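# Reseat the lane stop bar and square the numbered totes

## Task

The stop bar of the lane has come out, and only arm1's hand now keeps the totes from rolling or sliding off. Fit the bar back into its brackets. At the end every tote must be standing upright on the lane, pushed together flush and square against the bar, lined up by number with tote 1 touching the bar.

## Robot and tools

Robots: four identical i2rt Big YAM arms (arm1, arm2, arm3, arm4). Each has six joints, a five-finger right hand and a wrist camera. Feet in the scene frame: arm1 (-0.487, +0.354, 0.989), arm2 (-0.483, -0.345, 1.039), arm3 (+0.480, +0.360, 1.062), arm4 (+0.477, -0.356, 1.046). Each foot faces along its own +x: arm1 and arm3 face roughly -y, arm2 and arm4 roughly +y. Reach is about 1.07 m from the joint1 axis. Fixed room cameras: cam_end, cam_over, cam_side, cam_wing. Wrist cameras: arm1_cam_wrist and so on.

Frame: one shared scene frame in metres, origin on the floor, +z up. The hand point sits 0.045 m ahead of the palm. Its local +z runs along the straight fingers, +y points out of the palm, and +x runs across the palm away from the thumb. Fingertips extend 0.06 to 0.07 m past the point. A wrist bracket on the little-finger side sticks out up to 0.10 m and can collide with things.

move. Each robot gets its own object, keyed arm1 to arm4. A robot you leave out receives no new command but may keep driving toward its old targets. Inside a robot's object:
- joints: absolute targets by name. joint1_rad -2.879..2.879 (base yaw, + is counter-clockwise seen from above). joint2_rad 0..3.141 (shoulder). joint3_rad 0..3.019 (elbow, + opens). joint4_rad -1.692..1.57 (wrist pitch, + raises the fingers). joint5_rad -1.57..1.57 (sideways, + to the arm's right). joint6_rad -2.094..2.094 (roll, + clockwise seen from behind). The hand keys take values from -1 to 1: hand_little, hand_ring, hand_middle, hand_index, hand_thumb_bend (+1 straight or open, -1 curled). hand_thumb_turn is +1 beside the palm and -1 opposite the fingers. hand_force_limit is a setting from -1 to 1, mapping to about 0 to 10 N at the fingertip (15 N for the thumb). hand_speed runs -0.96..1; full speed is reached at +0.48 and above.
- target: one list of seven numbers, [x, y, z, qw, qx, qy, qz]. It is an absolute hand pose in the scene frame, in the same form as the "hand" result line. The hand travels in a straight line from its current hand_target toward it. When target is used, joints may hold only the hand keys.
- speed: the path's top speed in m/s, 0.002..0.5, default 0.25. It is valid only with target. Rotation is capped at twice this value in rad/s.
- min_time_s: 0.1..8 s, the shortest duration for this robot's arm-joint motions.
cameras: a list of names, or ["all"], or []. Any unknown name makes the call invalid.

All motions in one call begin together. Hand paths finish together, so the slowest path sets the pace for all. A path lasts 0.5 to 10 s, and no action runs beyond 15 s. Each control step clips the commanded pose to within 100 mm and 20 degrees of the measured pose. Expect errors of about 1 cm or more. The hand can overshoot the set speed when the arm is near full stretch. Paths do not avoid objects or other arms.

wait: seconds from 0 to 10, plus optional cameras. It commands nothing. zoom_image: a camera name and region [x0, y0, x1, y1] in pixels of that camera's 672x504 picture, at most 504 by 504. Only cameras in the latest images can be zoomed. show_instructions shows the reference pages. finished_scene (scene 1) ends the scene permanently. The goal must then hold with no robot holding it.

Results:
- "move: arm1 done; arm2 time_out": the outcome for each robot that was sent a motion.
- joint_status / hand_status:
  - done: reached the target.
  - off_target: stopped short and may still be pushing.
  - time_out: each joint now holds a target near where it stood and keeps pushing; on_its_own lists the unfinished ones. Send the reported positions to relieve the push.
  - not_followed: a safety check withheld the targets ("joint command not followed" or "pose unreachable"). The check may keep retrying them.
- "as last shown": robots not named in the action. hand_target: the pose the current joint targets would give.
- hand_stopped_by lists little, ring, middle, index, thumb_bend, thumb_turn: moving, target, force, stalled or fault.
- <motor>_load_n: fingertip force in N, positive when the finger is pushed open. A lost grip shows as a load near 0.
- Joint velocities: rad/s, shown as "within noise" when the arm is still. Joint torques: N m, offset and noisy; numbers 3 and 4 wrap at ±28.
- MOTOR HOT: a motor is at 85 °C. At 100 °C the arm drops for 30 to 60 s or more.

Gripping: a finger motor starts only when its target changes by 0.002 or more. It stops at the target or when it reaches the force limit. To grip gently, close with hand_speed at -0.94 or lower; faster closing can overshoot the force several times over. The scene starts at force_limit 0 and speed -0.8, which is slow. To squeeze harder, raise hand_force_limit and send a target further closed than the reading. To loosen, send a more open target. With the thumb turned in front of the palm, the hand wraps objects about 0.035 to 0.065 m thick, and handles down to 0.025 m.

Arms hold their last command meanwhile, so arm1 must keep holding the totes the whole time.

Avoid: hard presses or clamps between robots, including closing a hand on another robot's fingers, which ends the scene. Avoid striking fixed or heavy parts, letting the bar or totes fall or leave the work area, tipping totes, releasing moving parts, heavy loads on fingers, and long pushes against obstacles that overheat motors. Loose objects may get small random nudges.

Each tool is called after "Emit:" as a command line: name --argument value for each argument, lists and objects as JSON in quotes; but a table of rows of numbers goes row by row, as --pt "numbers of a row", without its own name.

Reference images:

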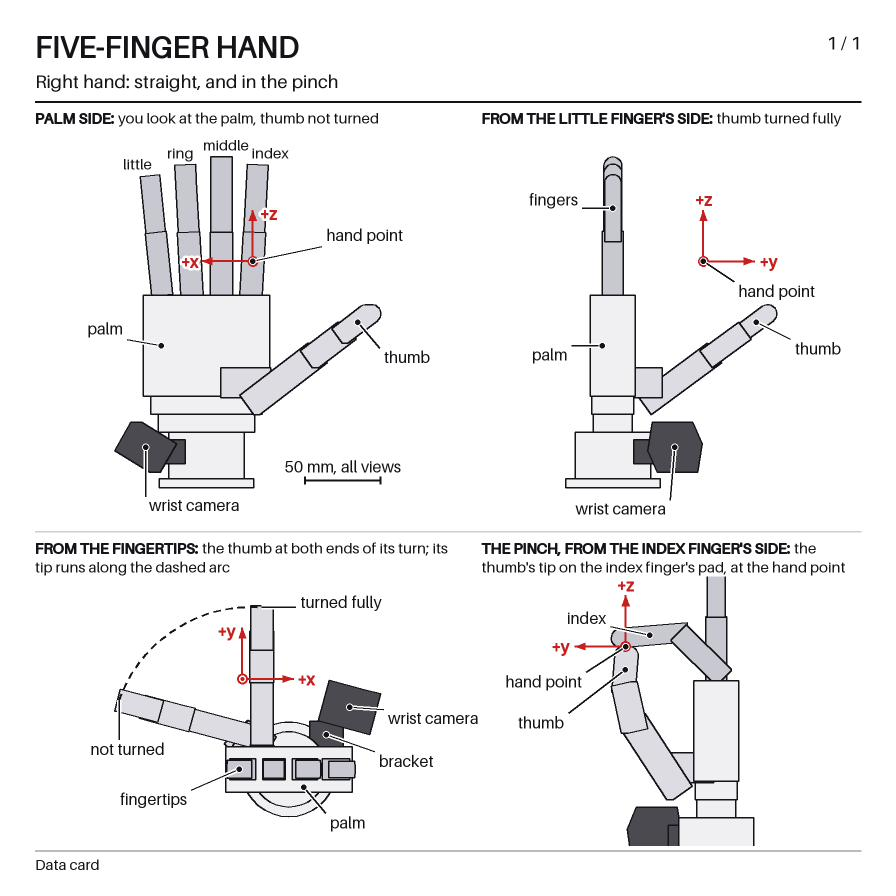

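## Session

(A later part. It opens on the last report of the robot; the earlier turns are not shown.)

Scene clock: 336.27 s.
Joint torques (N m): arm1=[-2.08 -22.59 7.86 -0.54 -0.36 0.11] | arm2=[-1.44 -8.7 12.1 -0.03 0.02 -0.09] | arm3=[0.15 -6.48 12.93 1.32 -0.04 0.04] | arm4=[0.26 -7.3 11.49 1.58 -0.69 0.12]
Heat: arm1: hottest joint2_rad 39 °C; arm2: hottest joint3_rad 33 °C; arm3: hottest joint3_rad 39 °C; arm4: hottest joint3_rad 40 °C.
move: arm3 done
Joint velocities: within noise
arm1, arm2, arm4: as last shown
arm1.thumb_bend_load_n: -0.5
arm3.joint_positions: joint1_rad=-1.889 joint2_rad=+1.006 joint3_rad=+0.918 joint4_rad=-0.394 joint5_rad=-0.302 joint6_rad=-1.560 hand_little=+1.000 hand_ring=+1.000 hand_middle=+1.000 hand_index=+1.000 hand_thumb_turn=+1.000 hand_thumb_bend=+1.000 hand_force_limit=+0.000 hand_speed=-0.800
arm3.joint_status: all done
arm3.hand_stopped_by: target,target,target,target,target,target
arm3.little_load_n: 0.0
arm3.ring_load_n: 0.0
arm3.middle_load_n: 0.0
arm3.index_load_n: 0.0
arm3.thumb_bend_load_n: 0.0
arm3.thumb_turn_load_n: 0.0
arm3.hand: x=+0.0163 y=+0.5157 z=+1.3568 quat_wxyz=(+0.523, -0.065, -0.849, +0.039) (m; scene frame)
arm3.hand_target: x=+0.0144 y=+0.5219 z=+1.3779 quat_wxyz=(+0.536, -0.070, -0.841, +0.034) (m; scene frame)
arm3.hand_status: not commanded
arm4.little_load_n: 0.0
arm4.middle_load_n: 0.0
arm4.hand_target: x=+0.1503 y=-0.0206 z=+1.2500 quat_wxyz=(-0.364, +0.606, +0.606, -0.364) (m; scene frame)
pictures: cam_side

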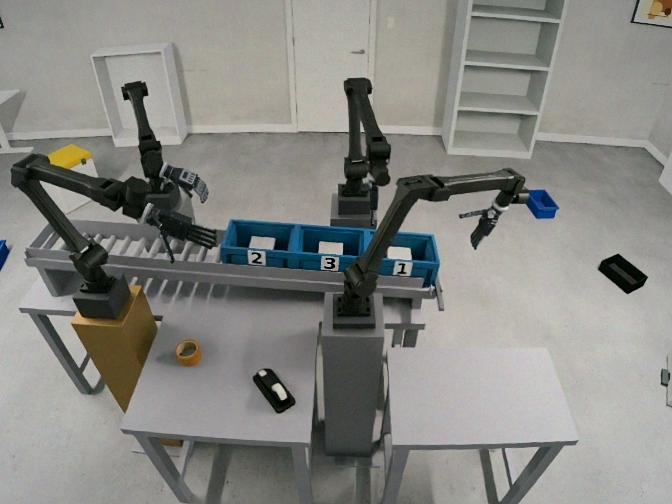

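Emit:
move --arm4 '{"target":[0.075,-0.015,1.13,0.3643,-0.606,-0.606,0.3643],"speed":0.15}' --cameras '["arm4_cam_wrist","cam_side","cam_over"]'

Emit:
zoom_image --camera "arm4_cam_wrist" --region '[320, 0, 672, 264]'

Emit:
zoom_image --camera "cam_over" --region '[60, 60, 260, 210]'

Scene clock: 339.47 s.
Joint torques (N m): arm1=[-2.08 -22.59 7.84 -0.54 -0.36 0.12] | arm2=[-1.61 -8.7 12.27 -0.05 0 -0.04] | arm3=[0.32 -6.42 12.86 1.28 -0.02 0.03] | arm4=[1.44 -8.47 7.84 1.73 -0.46 0.13]
Heat: arm1: hottest joint2_rad 39 °C; arm2: hottest joint3_rad 33 °C; arm3: hottest joint3_rad 40 °C; arm4: hottest joint3_rad 41 °C.
move: arm4 done
Joint velocities: within noise
arm1, arm2, arm3: as last shown
arm1.middle_load_n: 0.5
arm1.thumb_bend_load_n: 0.0
arm3.little_load_n: 0.5
arm3.thumb_turn_load_n: 0.5
arm4.joint_positions: joint1_rad=+0.580 joint2_rad=+1.572 joint3_rad=+0.943 joint4_rad=-0.117 joint5_rad=-0.818 joint6_rad=-0.603 hand_little=+0.300 hand_ring=+0.300 hand_middle=+0.300 hand_index=+0.300 hand_thumb_turn=-1.000 hand_thumb_bend=+0.500 hand_force_limit=+0.000 hand_speed=+0.000
arm4.joint_status: not commanded
arm4.hand_stopped_by: target,target,target,target,target,target
arm4.little_load_n: 0.0
arm4.ring_load_n: 0.0
arm4.middle_load_n: 0.0
arm4.index_load_n: 0.0
arm4.thumb_bend_load_n: 0.0
arm4.thumb_turn_load_n: 0.0
arm4.hand: x=+0.0774 y=-0.0113 z=+1.1368 quat_wxyz=(-0.369, +0.603, +0.608, -0.362) (m; scene frame)
arm4.hand_target: x=+0.0752 y=-0.0150 z=+1.1301 quat_wxyz=(-0.364, +0.606, +0.606, -0.364) (m; scene frame)
arm4.hand_status: done (0.008 m and 0.7 deg from the pose sent, 0.133 m and 2.1 deg at the start)
pictures: arm4_cam_wrist, cam_over, cam_side
camera_calibration:
arm4_cam_wrist: T_world_to_cam=[[0.405558, 0.303611, -0.862174, 0.95115], [0.553806, -0.832012, -0.0324851, -0.0117293], [-0.727202, -0.464302, -0.50557, 0.742227], [0, 0, 0, 1]] pos_world=[0.160498, 0.046079, 1.19492]

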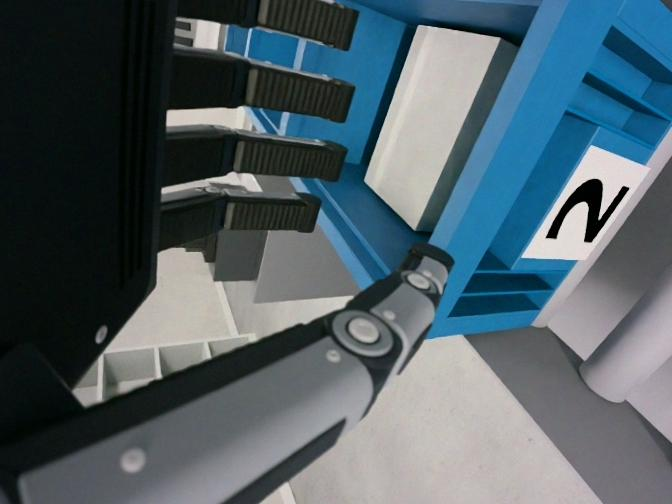

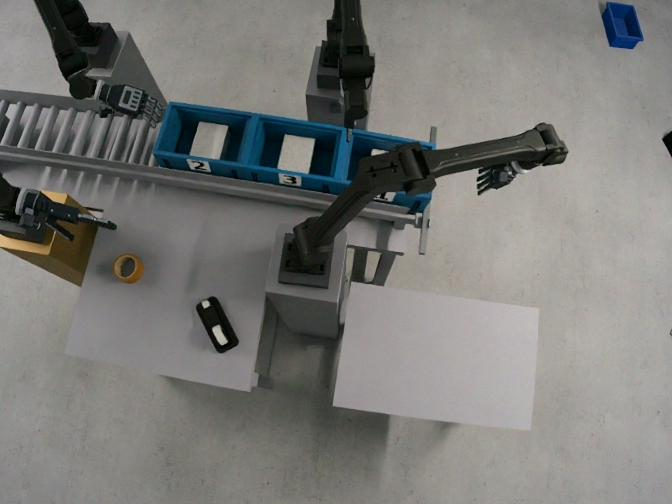

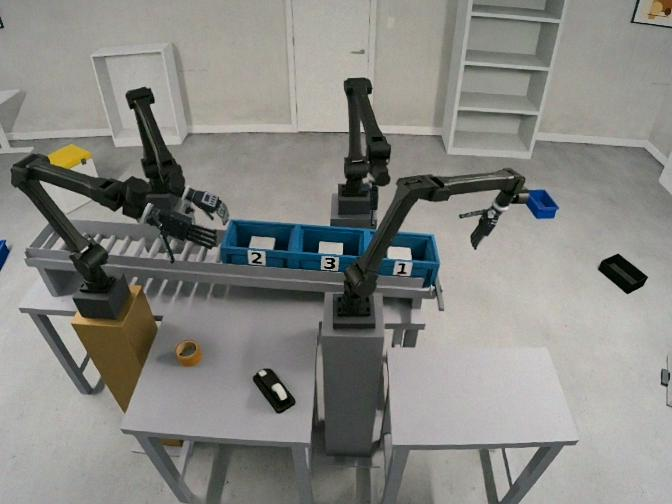

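Scaled by 1.432 from the camera's 672x504 image, which has a finer 960x720 frame.

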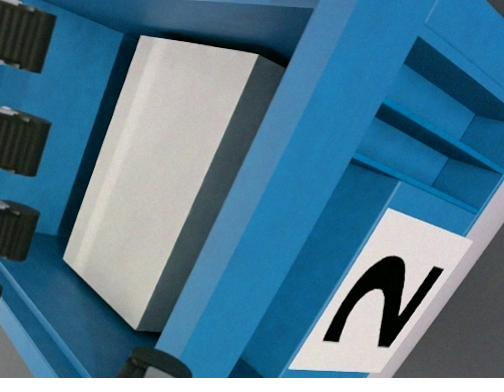

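Scaled by 2.520 from the camera's 672x504 image, which has a finer 960x720 frame.

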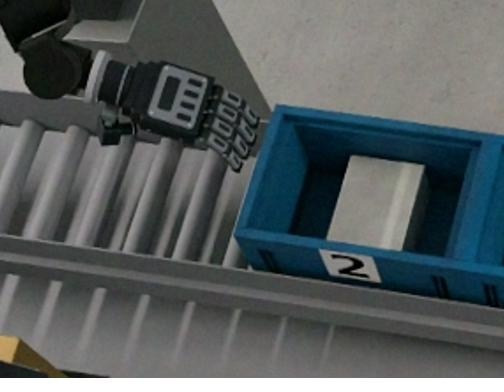

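Emit:
move --arm4 '{"target":[0.060,-0.018,1.075,0.3643,-0.606,-0.606,0.3643],"speed":0.1}' --cameras '["arm4_cam_wrist","cam_side","cam_over","cam_end"]'

Emit:
zoom_image --camera "cam_side" --region '[130, 160, 330, 310]'

Emit:
zoom_image --camera "cam_over" --region '[80, 70, 240, 190]'

Scene clock: 347.93 s.
Joint torques (N m): arm1=[-2.14 -22.59 7.84 -0.55 -0.36 0.12] | arm2=[-1.03 -8.94 12.33 -0.1 0.05 -0.07] | arm3=[0.21 -6.59 12.96 1.29 -0.03 0.03] | arm4=[1.73 -9.23 6.9 1.92 -0.49 0.11]
Heat: arm1: hottest joint2_rad 39 °C; arm2: hottest joint3_rad 34 °C; arm3: hottest joint3_rad 42 °C; arm4: hottest joint3_rad 40 °C.
move: arm4 done
Joint velocities: within noise
arm1, arm2, arm3: as last shown
arm1.middle_load_n: 0.0
arm3.little_load_n: 0.0
arm3.thumb_turn_load_n: 0.0
arm4.joint_positions: joint1_rad=+0.609 joint2_rad=+1.691 joint3_rad=+0.907 joint4_rad=+0.061 joint5_rad=-0.795 joint6_rad=-0.573 hand_little=+0.300 hand_ring=+0.300 hand_middle=+0.300 hand_index=+0.300 hand_thumb_turn=-1.000 hand_thumb_bend=+0.500 hand_force_limit=+0.000 hand_speed=+0.000
arm4.joint_status: not commanded
arm4.hand_stopped_by: target,target,target,target,target,target
arm4.little_load_n: 0.0
arm4.ring_load_n: 0.0
arm4.middle_load_n: 0.0
arm4.index_load_n: 0.0
arm4.thumb_bend_load_n: 0.5
arm4.thumb_turn_load_n: 0.5
arm4.hand: x=+0.0624 y=-0.0124 z=+1.0826 quat_wxyz=(-0.370, +0.603, +0.607, -0.361) (m; scene frame)
arm4.hand_target: x=+0.0603 y=-0.0180 z=+1.0750 quat_wxyz=(-0.364, +0.606, +0.606, -0.364) (m; scene frame)
arm4.hand_status: done (0.010 m and 0.8 deg from the pose sent, 0.065 m and 0.7 deg at the start)
pictures: arm4_cam_wrist, cam_end, cam_over, cam_side
camera_calibration:
arm4_cam_wrist: T_world_to_cam=[[0.405122, 0.304097, -0.862207, 0.910928], [0.552129, -0.83305, -0.0343872, -0.00400443], [-0.728718, -0.462118, -0.505387, 0.703328], [0, 0, 0, 1]] pos_world=[0.145703, 0.0446743, 1.14072]

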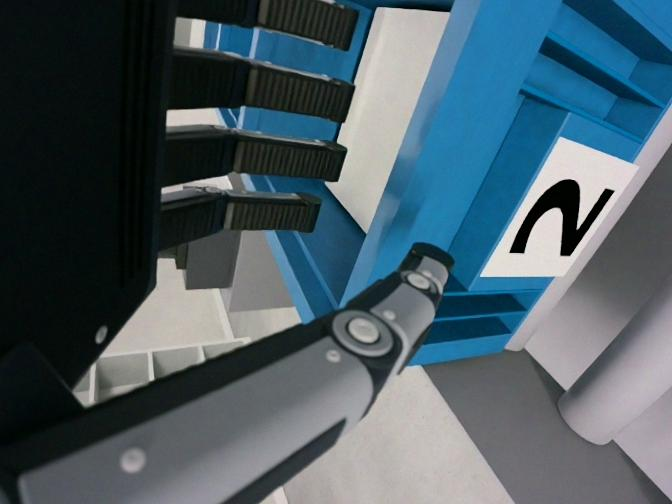

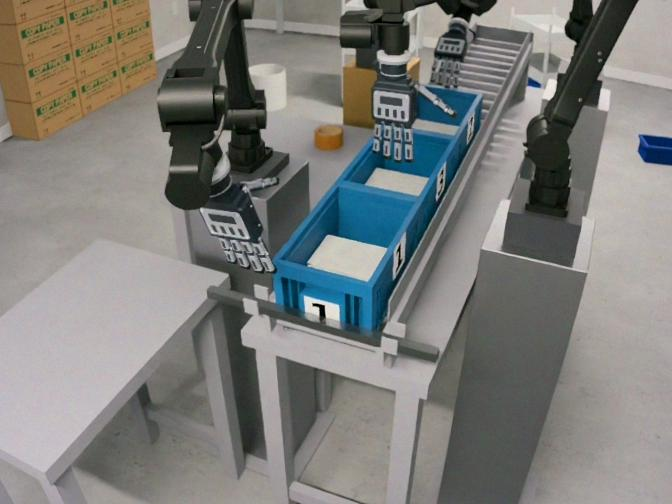

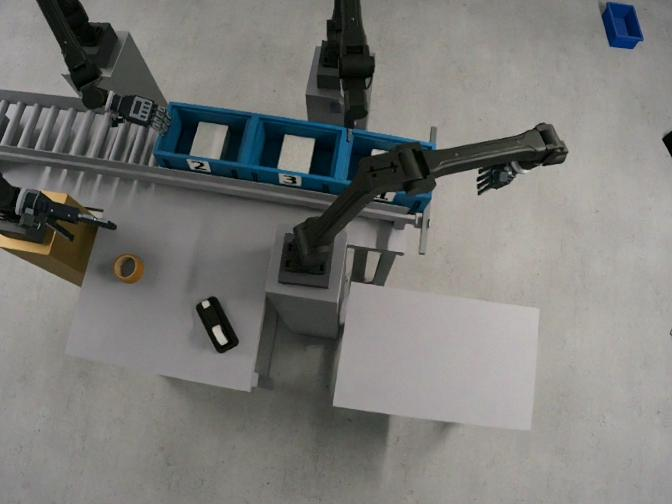

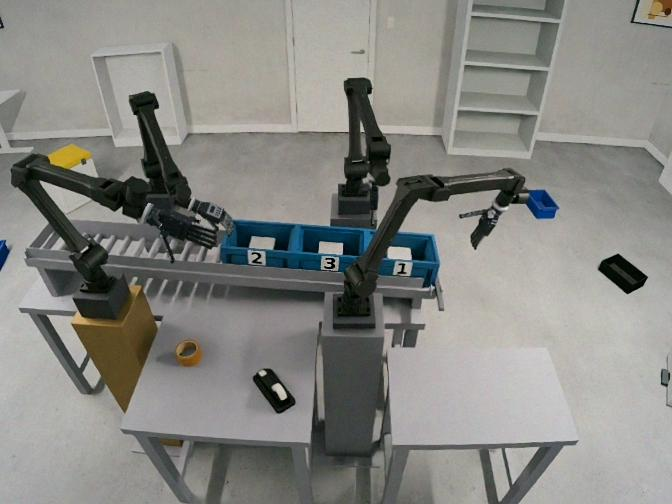

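Scaled by 2.520 from the camera's 672x504 image, which has a finer 960x720 frame.

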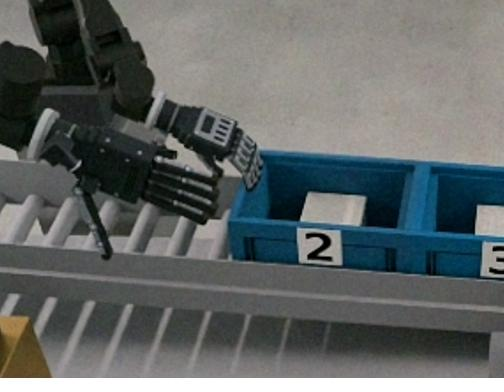

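Scaled by 3.150 from the camera's 672x504 image, which has a finer 960x720 frame.

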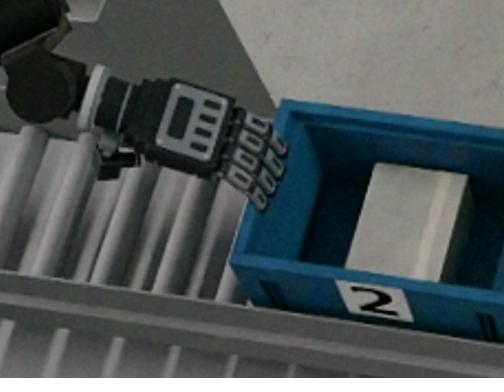

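Emit:
move --arm4 '{"target":[0.058,-0.018,1.045,0.3643,-0.606,-0.606,0.3643],"speed":0.06}' --cameras '["arm4_cam_wrist","cam_side","cam_over","cam_end"]'

Emit:
zoom_image --camera "cam_side" --region '[180, 180, 300, 280]'

Emit:
zoom_image --camera "cam_over" --region '[100, 80, 220, 180]'

Scene clock: 352.93 s.
Joint torques (N m): arm1=[-2.14 -22.59 7.84 -0.54 -0.36 0.12] | arm2=[-1.2 -8.41 12.18 -0.09 -0.01 -0.05] | arm3=[0.21 -6.53 12.85 1.28 -0.03 0.04] | arm4=[0.67 -9.58 6.42 1.81 -0.4 0.08]
Heat: arm1: hottest joint2_rad 39 °C; arm2: hottest joint3_rad 34 °C; arm3: hottest joint3_rad 43 °C; arm4: hottest joint3_rad 39 °C.
move: arm4 off_target
Joint velocities: within noise
arm1.joint_positions: joint1_rad=-1.175 joint2_rad=+2.029 joint3_rad=+1.909 joint4_rad=-1.681 joint5_rad=-0.236 joint6_rad=+0.417 hand_little=+1.000 hand_ring=+1.000 hand_middle=+1.000 hand_index=+1.000 hand_thumb_turn=-1.000 hand_thumb_bend=+1.000 hand_force_limit=-0.800 hand_speed=-0.600
arm1.joint_status: not commanded
arm1.hand_stopped_by: target,target,target,target,target,target
arm1.little_load_n: 0.0
arm1.ring_load_n: 0.0
arm1.middle_load_n: 0.0
arm1.index_load_n: 0.0
arm1.thumb_bend_load_n: 0.0
arm1.thumb_turn_load_n: 0.0
arm1.hand: x=-0.9281 y=+0.0441 z=+1.1507 quat_wxyz=(-0.145, -0.703, -0.693, -0.065) (m; scene frame)
arm1.hand_target: x=-0.9295 y=+0.0501 z=+1.1494 quat_wxyz=(-0.149, -0.711, -0.684, -0.071) (m; scene frame)
arm1.hand_status: not commanded
arm2, arm3: as last shown
arm4.joint_positions: joint1_rad=+0.612 joint2_rad=+1.759 joint3_rad=+0.892 joint4_rad=+0.147 joint5_rad=-0.792 joint6_rad=-0.570 hand_little=+0.300 hand_ring=+0.300 hand_middle=+0.300 hand_index=+0.300 hand_thumb_turn=-1.000 hand_thumb_bend=+0.500 hand_force_limit=+0.000 hand_speed=+0.000
arm4.joint_status: not commanded
arm4.hand_stopped_by: target,target,target,target,target,target
arm4.little_load_n: 0.0
arm4.ring_load_n: 0.0
arm4.middle_load_n: 0.0
arm4.index_load_n: 0.0
arm4.thumb_bend_load_n: 0.0
arm4.thumb_turn_load_n: 0.0
arm4.hand: x=+0.0603 y=-0.0113 z=+1.0528 quat_wxyz=(-0.371, +0.604, +0.607, -0.361) (m; scene frame)
arm4.hand_target: x=+0.0583 y=-0.0180 z=+1.0451 quat_wxyz=(-0.364, +0.606, +0.606, -0.364) (m; scene frame)
arm4.hand_status: off_target (0.011 m and 0.9 deg from the pose sent, 0.038 m and 0.8 deg at the start)
pictures: arm4_cam_wrist, cam_end, cam_over, cam_side
camera_calibration:
arm4_cam_wrist: T_world_to_cam=[[0.405139, 0.304432, -0.862081, 0.885583], [0.551111, -0.83368, -0.0354053, -0.00178943], [-0.729479, -0.460759, -0.505532, 0.687481], [0, 0, 0, 1]] pos_world=[0.143705, 0.0456713, 1.11092]

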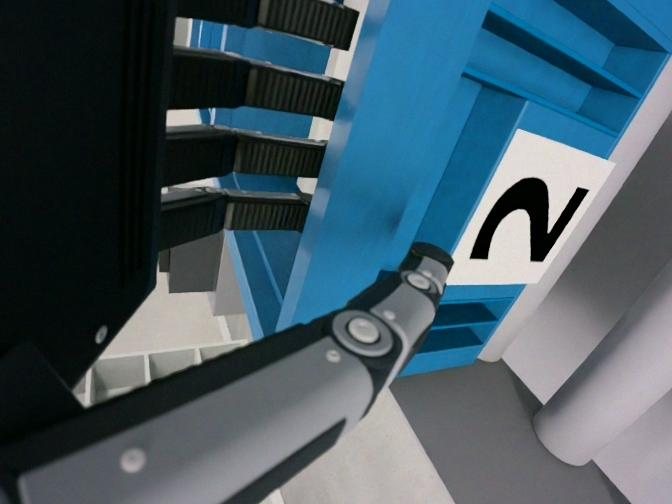

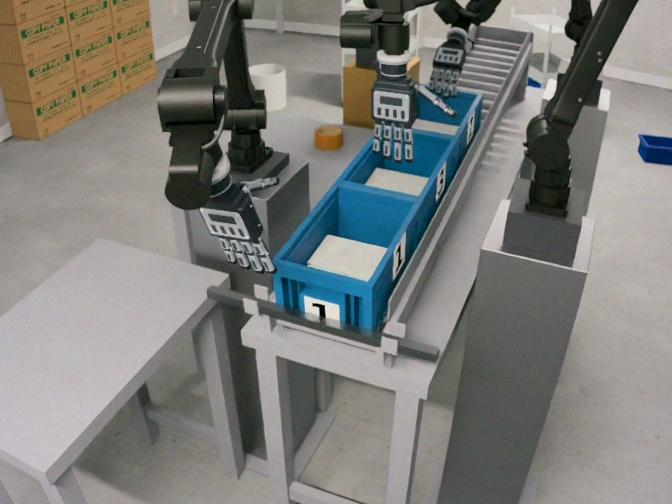

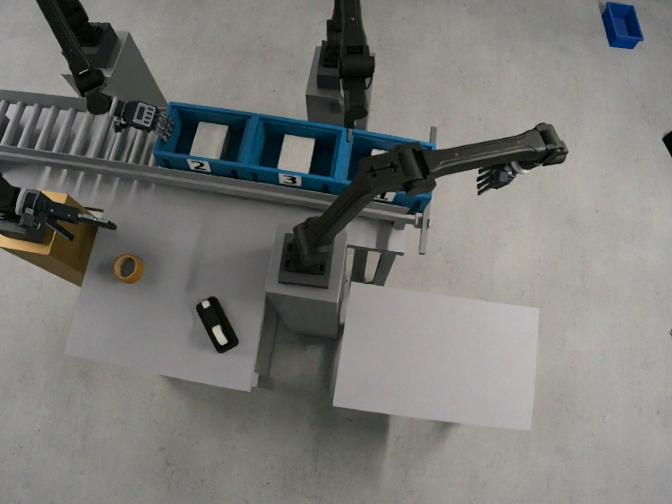

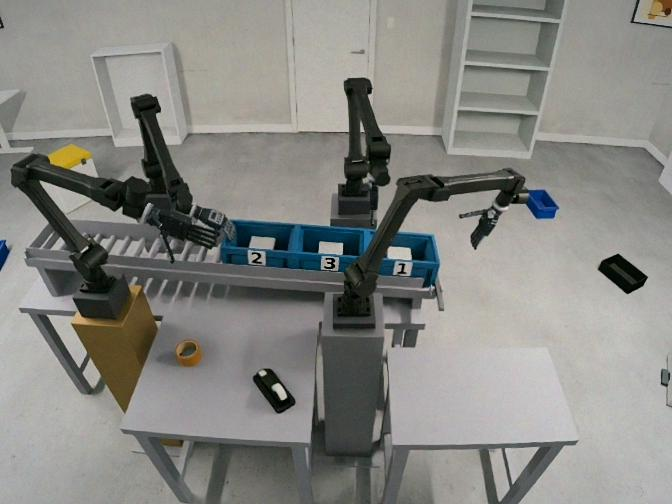

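Scaled by 4.200 from the camera's 672x504 image, which has a finer 960x720 frame.

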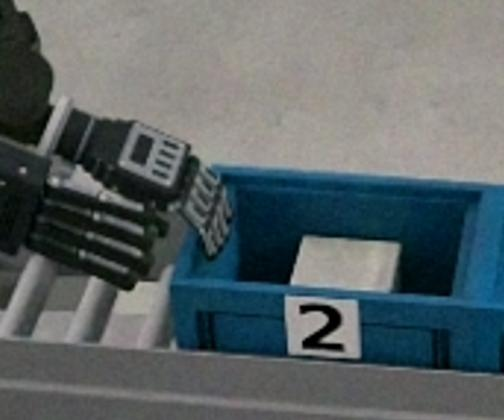

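Scaled by 4.200 from the camera's 672x504 image, which has a finer 960x720 frame.

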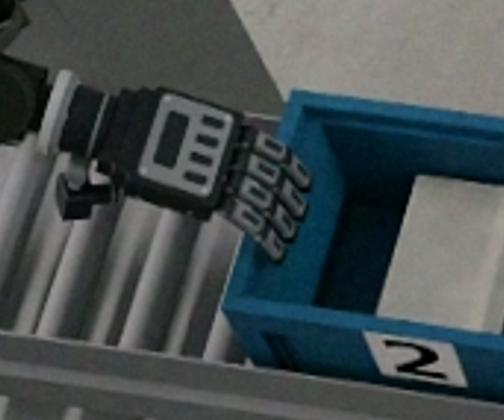

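Emit:
move --arm4 '{"target":[0.059,-0.018,1.033,0.3643,-0.606,-0.606,0.3643],"speed":0.06,"joints":{"hand_speed":-0.85,"hand_force_limit":-0.4}}'

Emit:
move --arm4 '{"joints":{"hand_index":-0.3,"hand_middle":-0.3}}'

Emit:
move --arm4 '{"joints":{"hand_speed":-0.9,"hand_force_limit":0.0,"hand_index":-0.4,"hand_middle":-0.4,"hand_thumb_bend":0.0}}' --cameras '["arm4_cam_wrist","cam_side","cam_over"]'

Scene clock: 355.50 s.
Joint torques (N m): arm1=[-2.08 -22.59 7.84 -0.55 -0.36 0.12] | arm2=[-0.97 -8.94 12.18 -0.06 0.03 -0.07] | arm3=[0.32 -6.48 12.85 1.32 -0.02 0.02] | arm4=[1.9 -8.82 5.86 2.11 -0.51 0.11]
Heat: arm1: hottest joint2_rad 39 °C; arm2: hottest joint3_rad 35 °C; arm3: hottest joint3_rad 44 °C; arm4: hottest joint3_rad 39 °C.
move: arm4 off_target
Joint velocities: within noise
arm1, arm2, arm3: as last shown
arm4.joint_positions: joint1_rad=+0.612 joint2_rad=+1.782 joint3_rad=+0.888 joint4_rad=+0.180 joint5_rad=-0.792 joint6_rad=-0.569 hand_little=+0.300 hand_ring=+0.300 hand_middle=+0.300 hand_index=+0.300 hand_thumb_turn=-1.000 hand_thumb_bend=+0.500 hand_force_limit=-0.400 hand_speed=-0.850
arm4.joint_status: all done
arm4.hand_stopped_by: target,target,target,target,target,target
arm4.little_load_n: 0.0
arm4.ring_load_n: 0.0
arm4.middle_load_n: 0.0
arm4.index_load_n: 0.0
arm4.thumb_bend_load_n: 0.0
arm4.thumb_turn_load_n: 0.0
arm4.hand: x=+0.0597 y=-0.0104 z=+1.0432 quat_wxyz=(-0.373, +0.602, +0.607, -0.360) (m; scene frame)
arm4.hand_target: x=+0.0593 y=-0.0180 z=+1.0331 quat_wxyz=(-0.364, +0.606, +0.606, -0.364) (m; scene frame)
arm4.hand_status: off_target (0.013 m and 1.1 deg from the pose sent, 0.021 m and 0.9 deg at the start)
pictures: none

Scene clock: 357.17 s.
Joint torques (N m): arm1=[-2.08 -22.59 7.84 -0.54 -0.36 0.12] | arm2=[-1.49 -8.88 12.23 -0.03 0.02 -0.06] | arm3=[0.44 -6.48 12.89 1.2 -0.02 0.04] | arm4=[1.61 -9 6.22 1.72 -0.49 0.08]
Heat: arm1: hottest joint2_rad 39 °C; arm2: hottest joint3_rad 35 °C; arm3: hottest joint3_rad 44 °C; arm4: hottest joint3_rad 39 °C.
move: arm4 off_target
Joint velocities: within noise
arm1, arm2, arm3: as last shown
arm4.joint_positions: joint1_rad=+0.615 joint2_rad=+1.784 joint3_rad=+0.888 joint4_rad=+0.186 joint5_rad=-0.791 joint6_rad=-0.568 hand_little=+0.300 hand_ring=+0.300 hand_middle=-0.058 hand_index=-0.073 hand_thumb_turn=-1.000 hand_thumb_bend=+0.501 hand_force_limit=-0.400 hand_speed=-0.850
arm4.joint_status: hand_middle off_target (ended at -0.058, target -0.300); hand_index off_target (ended at -0.073, target -0.300)
arm4.hand_stopped_by: target,target,force,force,target,target
arm4.little_load_n: 0.0
arm4.ring_load_n: 0.0
arm4.middle_load_n: 4.0
arm4.index_load_n: 6.5
arm4.thumb_bend_load_n: 5.0
arm4.thumb_turn_load_n: 0.0
arm4.hand: x=+0.0579 y=-0.0111 z=+1.0433 quat_wxyz=(-0.374, +0.601, +0.608, -0.361) (m; scene frame)
arm4.hand_target: x=+0.0593 y=-0.0181 z=+1.0332 quat_wxyz=(-0.364, +0.606, +0.606, -0.364) (m; scene frame)
arm4.hand_status: not commanded
pictures: none

Scene clock: 359.40 s.
Joint torques (N m): arm1=[-2.02 -22.59 7.86 -0.54 -0.36 0.12] | arm2=[-1.08 -8.82 12.16 -0.21 0.01 -0.08] | arm3=[0.21 -6.59 12.82 1.28 -0.04 0.03] | arm4=[1.14 -10.23 6.02 1.46 -0.48 0.07]
Heat: arm1: hottest joint2_rad 39 °C; arm2: hottest joint3_rad 35 °C; arm3: hottest joint3_rad 44 °C; arm4: hottest joint3_rad 39 °C.
move: arm4 off_target
Joint velocities: within noise
arm1, arm2, arm3: as last shown
arm1.index_load_n: 0.5
arm3.thumb_turn_load_n: -0.5
arm4.joint_positions: joint1_rad=+0.615 joint2_rad=+1.784 joint3_rad=+0.888 joint4_rad=+0.186 joint5_rad=-0.791 joint6_rad=-0.568 hand_little=+0.300 hand_ring=+0.300 hand_middle=-0.064 hand_index=-0.073 hand_thumb_turn=-1.000 hand_thumb_bend=+0.496 hand_force_limit=+0.000 hand_speed=-0.900
arm4.joint_status: hand_middle off_target (ended at -0.064, target -0.400); hand_index off_target (ended at -0.073, target -0.400); hand_thumb_bend off_target (ended at +0.496, target +0.000); the others done
arm4.hand_stopped_by: target,target,force,force,force,target
arm4.little_load_n: 0.0
arm4.ring_load_n: 0.0
arm4.middle_load_n: 7.0
arm4.index_load_n: 6.0
arm4.thumb_bend_load_n: 7.5
arm4.thumb_turn_load_n: 0.0
arm4.hand: x=+0.0579 y=-0.0110 z=+1.0433 quat_wxyz=(-0.374, +0.601, +0.608, -0.361) (m; scene frame)
arm4.hand_target: x=+0.0593 y=-0.0180 z=+1.0331 quat_wxyz=(-0.364, +0.606, +0.606, -0.364) (m; scene frame)
arm4.hand_status: not commanded
pictures: arm4_cam_wrist, cam_over, cam_side
camera_calibration:
arm4_cam_wrist: T_world_to_cam=[[0.400052, 0.310627, -0.862246, 0.878787], [0.552576, -0.832328, -0.0434726, 0.00778019], [-0.731175, -0.459066, -0.50462, 0.680228], [0, 0, 0, 1]] pos_world=[0.141506, 0.0457698, 1.10133]

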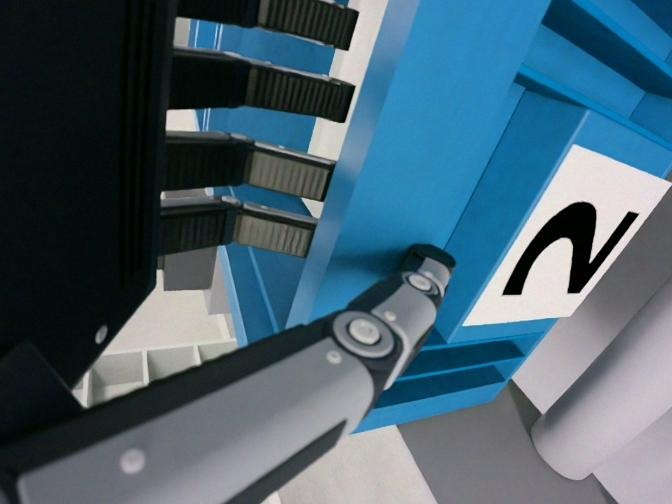

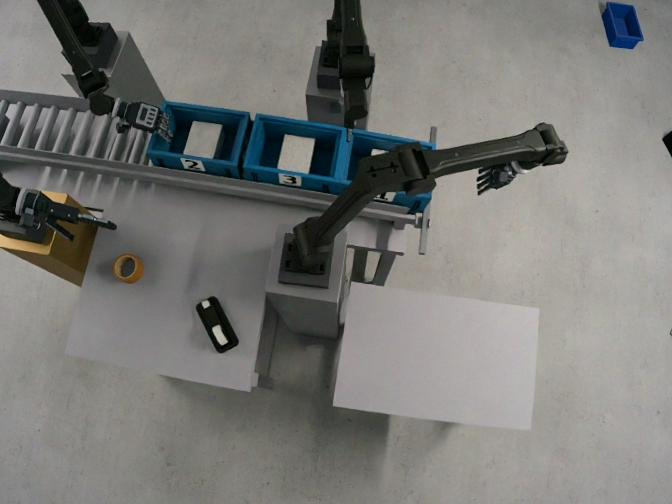

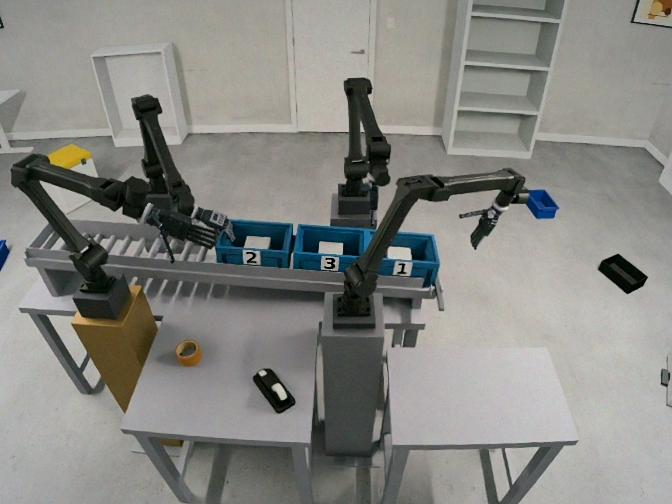

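Emit:
move --arm4 '{"target":[0.145,-0.018,1.0385,0.3643,-0.606,-0.606,0.3643],"speed":0.08}' --cameras '["cam_over"]'

Emit:
move --arm4 '{"target":[0.240,-0.018,1.0445,0.3643,-0.606,-0.606,0.3643],"speed":0.08}' --cameras '["arm4_cam_wrist","cam_side","cam_over"]'

Scene clock: 362.67 s.
Joint torques (N m): arm1=[-2.14 -22.59 7.84 -0.54 -0.36 0.11] | arm2=[-1.44 -8.35 12.08 -0.06 0.05 -0.05] | arm3=[0.32 -6.65 12.94 1.26 -0.03 0.03] | arm4=[-0.15 -10.11 5.2 0.83 -0.5 -0.2]
Heat: arm1: hottest joint2_rad 39 °C; arm2: hottest joint3_rad 35 °C; arm3: hottest joint3_rad 45 °C; arm4: hottest joint3_rad 38 °C.
move: arm4 off_target
Joint velocities: within noise
arm1, arm3: as last shown
arm1.index_load_n: 0.0
arm2.joint_positions: joint1_rad=+0.175 joint2_rad=+1.266 joint3_rad=+0.943 joint4_rad=-1.289 joint5_rad=-0.015 joint6_rad=-1.344 hand_little=+1.000 hand_ring=+1.000 hand_middle=+1.000 hand_index=+1.000 hand_thumb_turn=+1.000 hand_thumb_bend=+1.000 hand_force_limit=+0.000 hand_speed=-0.800
arm2.joint_status: not commanded
arm2.hand_stopped_by: target,target,target,target,target,target
arm2.little_load_n: 0.0
arm2.ring_load_n: 0.0
arm2.middle_load_n: 0.0
arm2.index_load_n: 0.0
arm2.thumb_bend_load_n: 0.0
arm2.thumb_turn_load_n: 0.0
arm2.hand: x=-0.4997 y=-0.0614 z=+1.1632 quat_wxyz=(+0.018, +0.708, +0.706, -0.011) (m; scene frame)
arm2.hand_target: x=-0.4999 y=-0.0457 z=+1.1799 quat_wxyz=(+0.000, +0.707, +0.707, +0.000) (m; scene frame)
arm2.hand_status: not commanded
arm3.thumb_turn_load_n: 0.0
arm4.joint_positions: joint1_rad=+0.465 joint2_rad=+1.701 joint3_rad=+0.790 joint4_rad=+0.081 joint5_rad=-0.912 joint6_rad=-0.719 hand_little=+0.300 hand_ring=+0.300 hand_middle=-0.064 hand_index=-0.073 hand_thumb_turn=-1.000 hand_thumb_bend=+0.496 hand_force_limit=+0.000 hand_speed=-0.900
arm4.joint_status: not commanded
arm4.hand_stopped_by: target,target,force,force,force,target
arm4.little_load_n: 0.0
arm4.ring_load_n: 0.0
arm4.middle_load_n: 7.5
arm4.index_load_n: 7.5
arm4.thumb_bend_load_n: 7.0
arm4.thumb_turn_load_n: 0.5
arm4.hand: x=+0.1347 y=-0.0125 z=+1.0461 quat_wxyz=(-0.372, +0.600, +0.606, -0.368) (m; scene frame)
arm4.hand_target: x=+0.1447 y=-0.0182 z=+1.0386 quat_wxyz=(-0.364, +0.606, +0.606, -0.365) (m; scene frame)
arm4.hand_status: off_target (0.014 m and 1.2 deg from the pose sent, 0.088 m and 1.3 deg at the start)
pictures: cam_over

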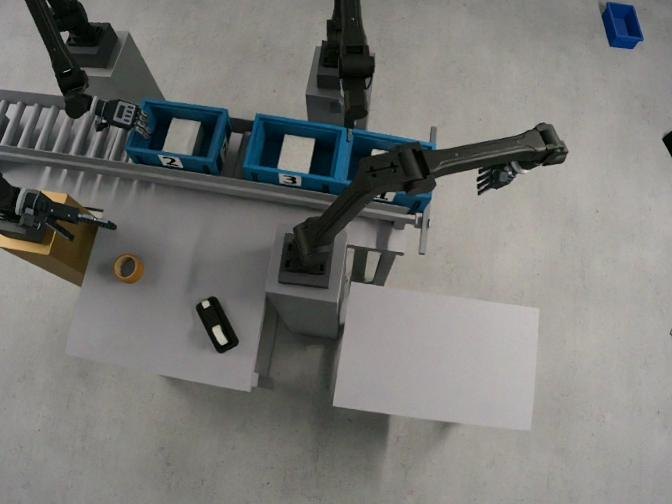

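Scene clock: 364.80 s.
Joint torques (N m): arm1=[-2.08 -22.59 7.84 -0.54 -0.36 0.12] | arm2=[-1.14 -8.59 12.19 -0.08 0.01 -0.09] | arm3=[0.44 -6.48 12.85 1.35 -0.02 0.02] | arm4=[0.03 -8.35 5.53 0.47 -0.42 -0.18]
Heat: arm1: hottest joint2_rad 39 °C; arm2: hottest joint3_rad 35 °C; arm3: hottest joint3_rad 45 °C; arm4: hottest joint3_rad 38 °C.
move: arm4 off_target
Joint velocities: within noise
arm1, arm2: as last shown
arm1.ring_load_n: 0.5
arm2.ring_load_n: -0.5
arm3.joint_positions: joint1_rad=-1.889 joint2_rad=+1.006 joint3_rad=+0.918 joint4_rad=-0.394 joint5_rad=-0.302 joint6_rad=-1.560 hand_little=+1.000 hand_ring=+1.000 hand_middle=+1.000 hand_index=+1.000 hand_thumb_turn=+1.000 hand_thumb_bend=+1.000 hand_force_limit=+0.000 hand_speed=-0.800
arm3.joint_status: not commanded
arm3.hand_stopped_by: target,target,target,target,target,target
arm3.little_load_n: 0.0
arm3.ring_load_n: 0.0
arm3.middle_load_n: 0.0
arm3.index_load_n: 0.0
arm3.thumb_bend_load_n: 0.0
arm3.thumb_turn_load_n: 0.0
arm3.hand: x=+0.0163 y=+0.5157 z=+1.3568 quat_wxyz=(+0.523, -0.065, -0.849, +0.039) (m; scene frame)
arm3.hand_target: x=+0.0144 y=+0.5219 z=+1.3779 quat_wxyz=(+0.536, -0.070, -0.841, +0.034) (m; scene frame)
arm3.hand_status: not commanded
arm4.joint_positions: joint1_rad=+0.242 joint2_rad=+1.621 joint3_rad=+0.746 joint4_rad=-0.233 joint5_rad=-1.040 joint6_rad=-1.052 hand_little=+0.300 hand_ring=+0.300 hand_middle=-0.064 hand_index=-0.073 hand_thumb_turn=-1.000 hand_thumb_bend=+0.496 hand_force_limit=+0.000 hand_speed=-0.900
arm4.joint_status: not commanded
arm4.hand_stopped_by: target,target,force,force,force,target
arm4.little_load_n: 0.0
arm4.ring_load_n: 0.0
arm4.middle_load_n: 7.0
arm4.index_load_n: 7.0
arm4.thumb_bend_load_n: 7.5
arm4.thumb_turn_load_n: 0.5
arm4.hand: x=+0.2321 y=-0.0139 z=+1.0509 quat_wxyz=(-0.370, +0.600, +0.606, -0.368) (m; scene frame)
arm4.hand_target: x=+0.2398 y=-0.0182 z=+1.0445 quat_wxyz=(-0.364, +0.606, +0.606, -0.364) (m; scene frame)
arm4.hand_status: off_target (0.011 m and 1.1 deg from the pose sent, 0.105 m and 1.2 deg at the start)
pictures: arm4_cam_wrist, cam_over, cam_side
camera_calibration:
arm4_cam_wrist: T_world_to_cam=[[0.392848, 0.302574, -0.868401, 0.824538], [0.558473, -0.828736, -0.0361116, -0.099545], [-0.730601, -0.470792, -0.494547, 0.799236], [0, 0, 0, 1]] pos_world=[0.315598, 0.0442933, 1.10769]

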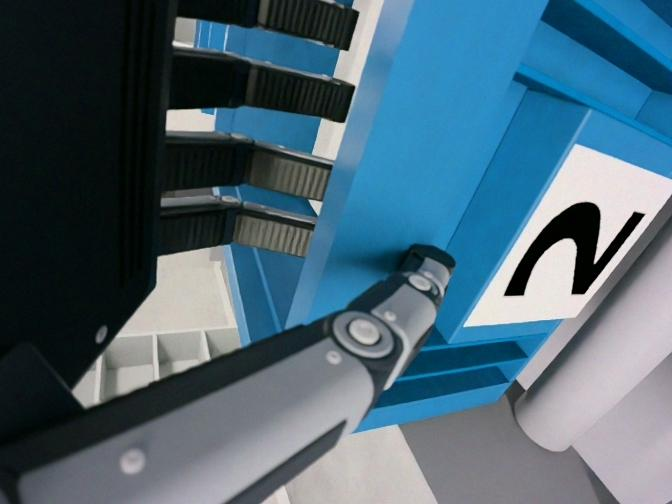

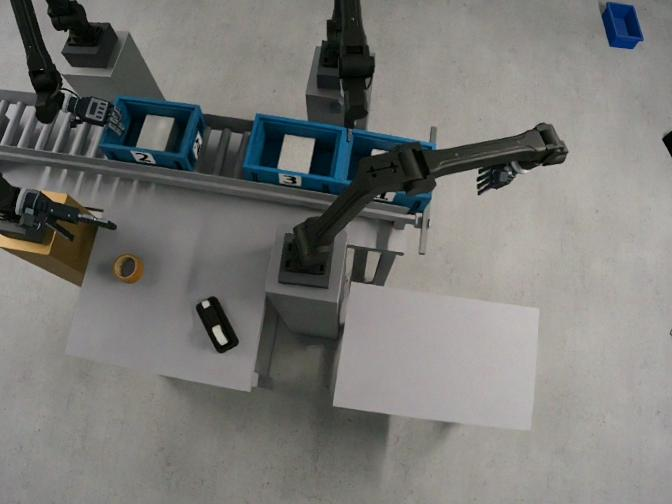

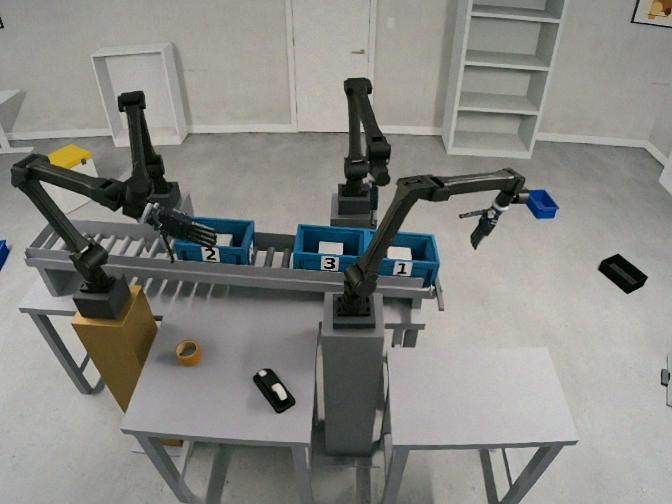

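Emit:
zoom_image --camera "arm4_cam_wrist" --region '[400, 0, 672, 340]'

Emit:
zoom_image --camera "cam_over" --region '[90, 80, 290, 200]'

Scaled by 1.482 from the camera's 672x504 image, which has a finer 960x720 frame.

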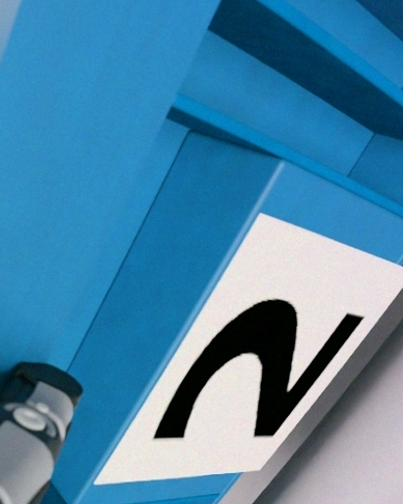

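Scaled by 2.520 from the camera's 672x504 image, which has a finer 960x720 frame.

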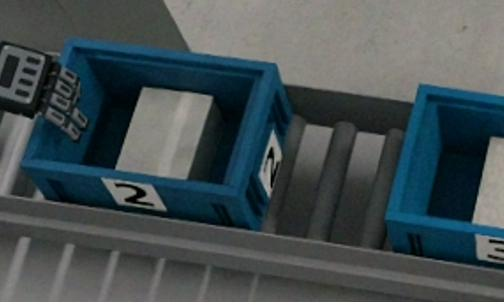

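Emit:
move --arm2 '{"joints":{"joint1_rad":-0.777,"joint2_rad":1.55,"joint3_rad":1.362,"joint4_rad":-1.25,"joint5_rad":0,"joint6_rad":0.843,"hand_speed":0.0,"hand_thumb_turn":-1,"hand_thumb_bend":1,"hand_index":0.6,"hand_middle":0.6,"hand_ring":0.6,"hand_little":0.6},"min_time_s":3}' --cameras '["arm2_cam_wrist","cam_side"]'

Scene clock: 386.77 s.
Joint torques (N m): arm1=[-2.02 -22.53 7.84 -0.53 -0.36 0.12] | arm2=[-0.79 -11.69 13.07 0.98 0.01 0.22] | arm3=[0.26 -6.65 12.85 1.28 0 0.02] | arm4=[0.15 -8.59 5.45 0.35 -0.41 -0.26]
Heat: arm1: hottest joint2_rad 39 °C; arm2: hottest joint3_rad 37 °C; arm3: hottest joint3_rad 48 °C; arm4: hottest joint3_rad 36 °C.
move: arm2 done
Joint velocities: within noise
arm1, arm3, arm4: as last shown
arm1.ring_load_n: 0.0
arm1.thumb_bend_load_n: -0.5
arm2.joint_positions: joint1_rad=-0.774 joint2_rad=+1.530 joint3_rad=+1.311 joint4_rad=-1.261 joint5_rad=+0.000 joint6_rad=+0.829 hand_little=+0.600 hand_ring=+0.600 hand_middle=+0.600 hand_index=+0.600 hand_thumb_turn=-1.000 hand_thumb_bend=+1.000 hand_force_limit=+0.000 hand_speed=+0.000
arm2.joint_status: all done
arm2.hand_stopped_by: target,target,target,target,target,target
arm2.little_load_n: 0.0
arm2.ring_load_n: 0.0
arm2.middle_load_n: 0.0
arm2.index_load_n: 0.0
arm2.thumb_bend_load_n: 0.0
arm2.thumb_turn_load_n: 0.0
arm2.hand: x=-0.2338 y=+0.0366 z=+1.2035 quat_wxyz=(-0.052, +0.712, -0.700, +0.002) (m; scene frame)
arm2.hand_target: x=-0.2182 y=+0.0525 z=+1.2147 quat_wxyz=(-0.073, +0.706, -0.705, +0.001) (m; scene frame)
arm2.hand_status: not commanded
arm4.index_load_n: 7.5
arm4.hand: x=+0.2321 y=-0.0138 z=+1.0509 quat_wxyz=(-0.370, +0.600, +0.607, -0.368) (m; scene frame)
arm4.hand_target: x=+0.2398 y=-0.0181 z=+1.0445 quat_wxyz=(-0.364, +0.606, +0.606, -0.364) (m; scene frame)
pictures: arm2_cam_wrist, cam_side
camera_calibration:
arm2_cam_wrist: T_world_to_cam=[[-0.967689, -0.246307, -0.0539468, -0.152479], [-0.231817, 0.784909, 0.574612, -0.775254], [-0.0991876, 0.568551, -0.816646, 1.05361], [0, 0, 0, 1]] pos_world=[-0.222765, -0.0280813, 1.29767]

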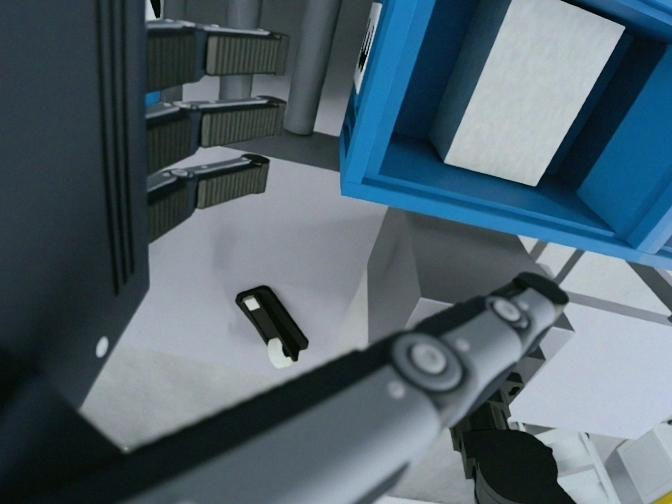

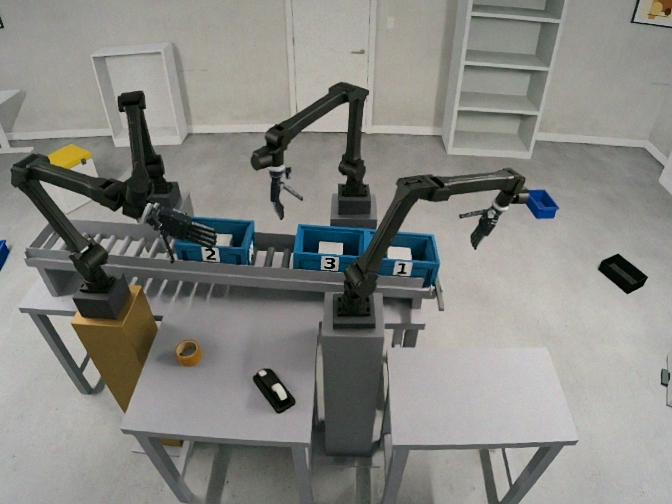

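Emit:
move --arm2 '{"target":[-0.235,0.037,1.09,-0.0223,0.7067,-0.7067,0.0223],"speed":0.15}' --cameras '["arm2_cam_wrist","cam_side"]'

Emit:
zoom_image --camera "arm2_cam_wrist" --region '[240, 0, 560, 300]'

Emit:
zoom_image --camera "cam_side" --region '[230, 150, 350, 290]'

Scene clock: 394.43 s.
Joint torques (N m): arm1=[-2.08 -22.53 7.86 -0.54 -0.36 0.12] | arm2=[0.32 -13.04 6.93 0.95 0.1 0.23] | arm3=[0.15 -6.42 12.96 1.29 -0.03 0.02] | arm4=[-0.85 -8.29 5.76 0.43 -0.38 -0.24]
Heat: arm1: hottest joint2_rad 39 °C; arm2: hottest joint3_rad 38 °C; arm3: hottest joint3_rad 49 °C; arm4: hottest joint3_rad 36 °C.
move: arm2 done
Joint velocities: within noise
arm1, arm3, arm4: as last shown
arm1.thumb_bend_load_n: 0.0
arm2.joint_positions: joint1_rad=-0.763 joint2_rad=+1.649 joint3_rad=+1.171 joint4_rad=-1.052 joint5_rad=+0.036 joint6_rad=+0.852 hand_little=+0.600 hand_ring=+0.600 hand_middle=+0.600 hand_index=+0.600 hand_thumb_turn=-1.000 hand_thumb_bend=+1.000 hand_force_limit=+0.000 hand_speed=+0.000
arm2.joint_status: not commanded
arm2.hand_stopped_by: target,target,target,target,target,target
arm2.little_load_n: 0.0
arm2.ring_load_n: 0.0
arm2.middle_load_n: 0.0
arm2.index_load_n: -0.5
arm2.thumb_bend_load_n: 0.0
arm2.thumb_turn_load_n: 0.0
arm2.hand: x=-0.2318 y=+0.0347 z=+1.0995 quat_wxyz=(-0.028, +0.708, -0.705, +0.021) (m; scene frame)
arm2.hand_target: x=-0.2352 y=+0.0368 z=+1.0902 quat_wxyz=(-0.022, +0.707, -0.707, +0.022) (m; scene frame)
arm2.hand_status: done (0.010 m and 0.7 deg from the pose sent, 0.114 m and 4.2 deg at the start)
pictures: arm2_cam_wrist, cam_side
camera_calibration:
arm2_cam_wrist: T_world_to_cam=[[-0.971625, -0.234247, -0.0327693, -0.181167], [-0.2159, 0.821746, 0.527371, -0.65917], [-0.0966073, 0.519482, -0.849003, 1.00783], [0, 0, 0, 1]] pos_world=[-0.220977, -0.0243177, 1.19734]

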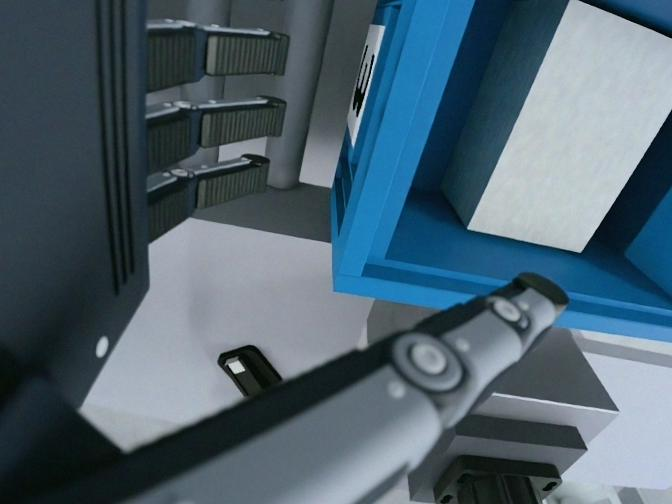

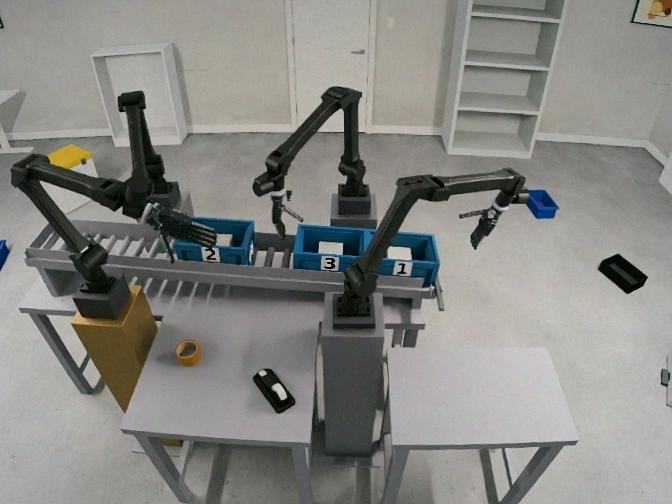

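Scaled by 1.575 from the camera's 672x504 image, which has a finer 960x720 frame.

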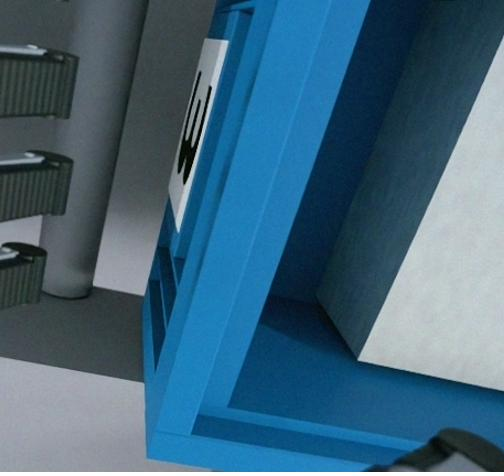

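Scaled by 3.600 from the camera's 672x504 image, which has a finer 960x720 frame.

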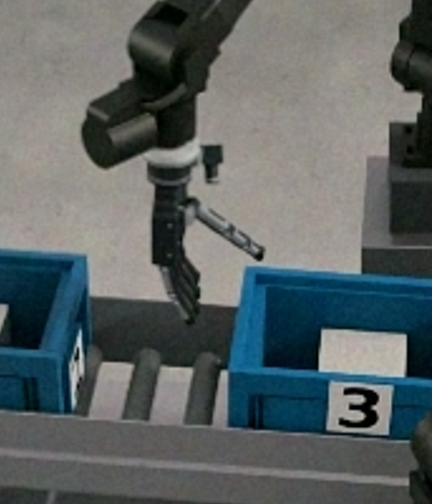

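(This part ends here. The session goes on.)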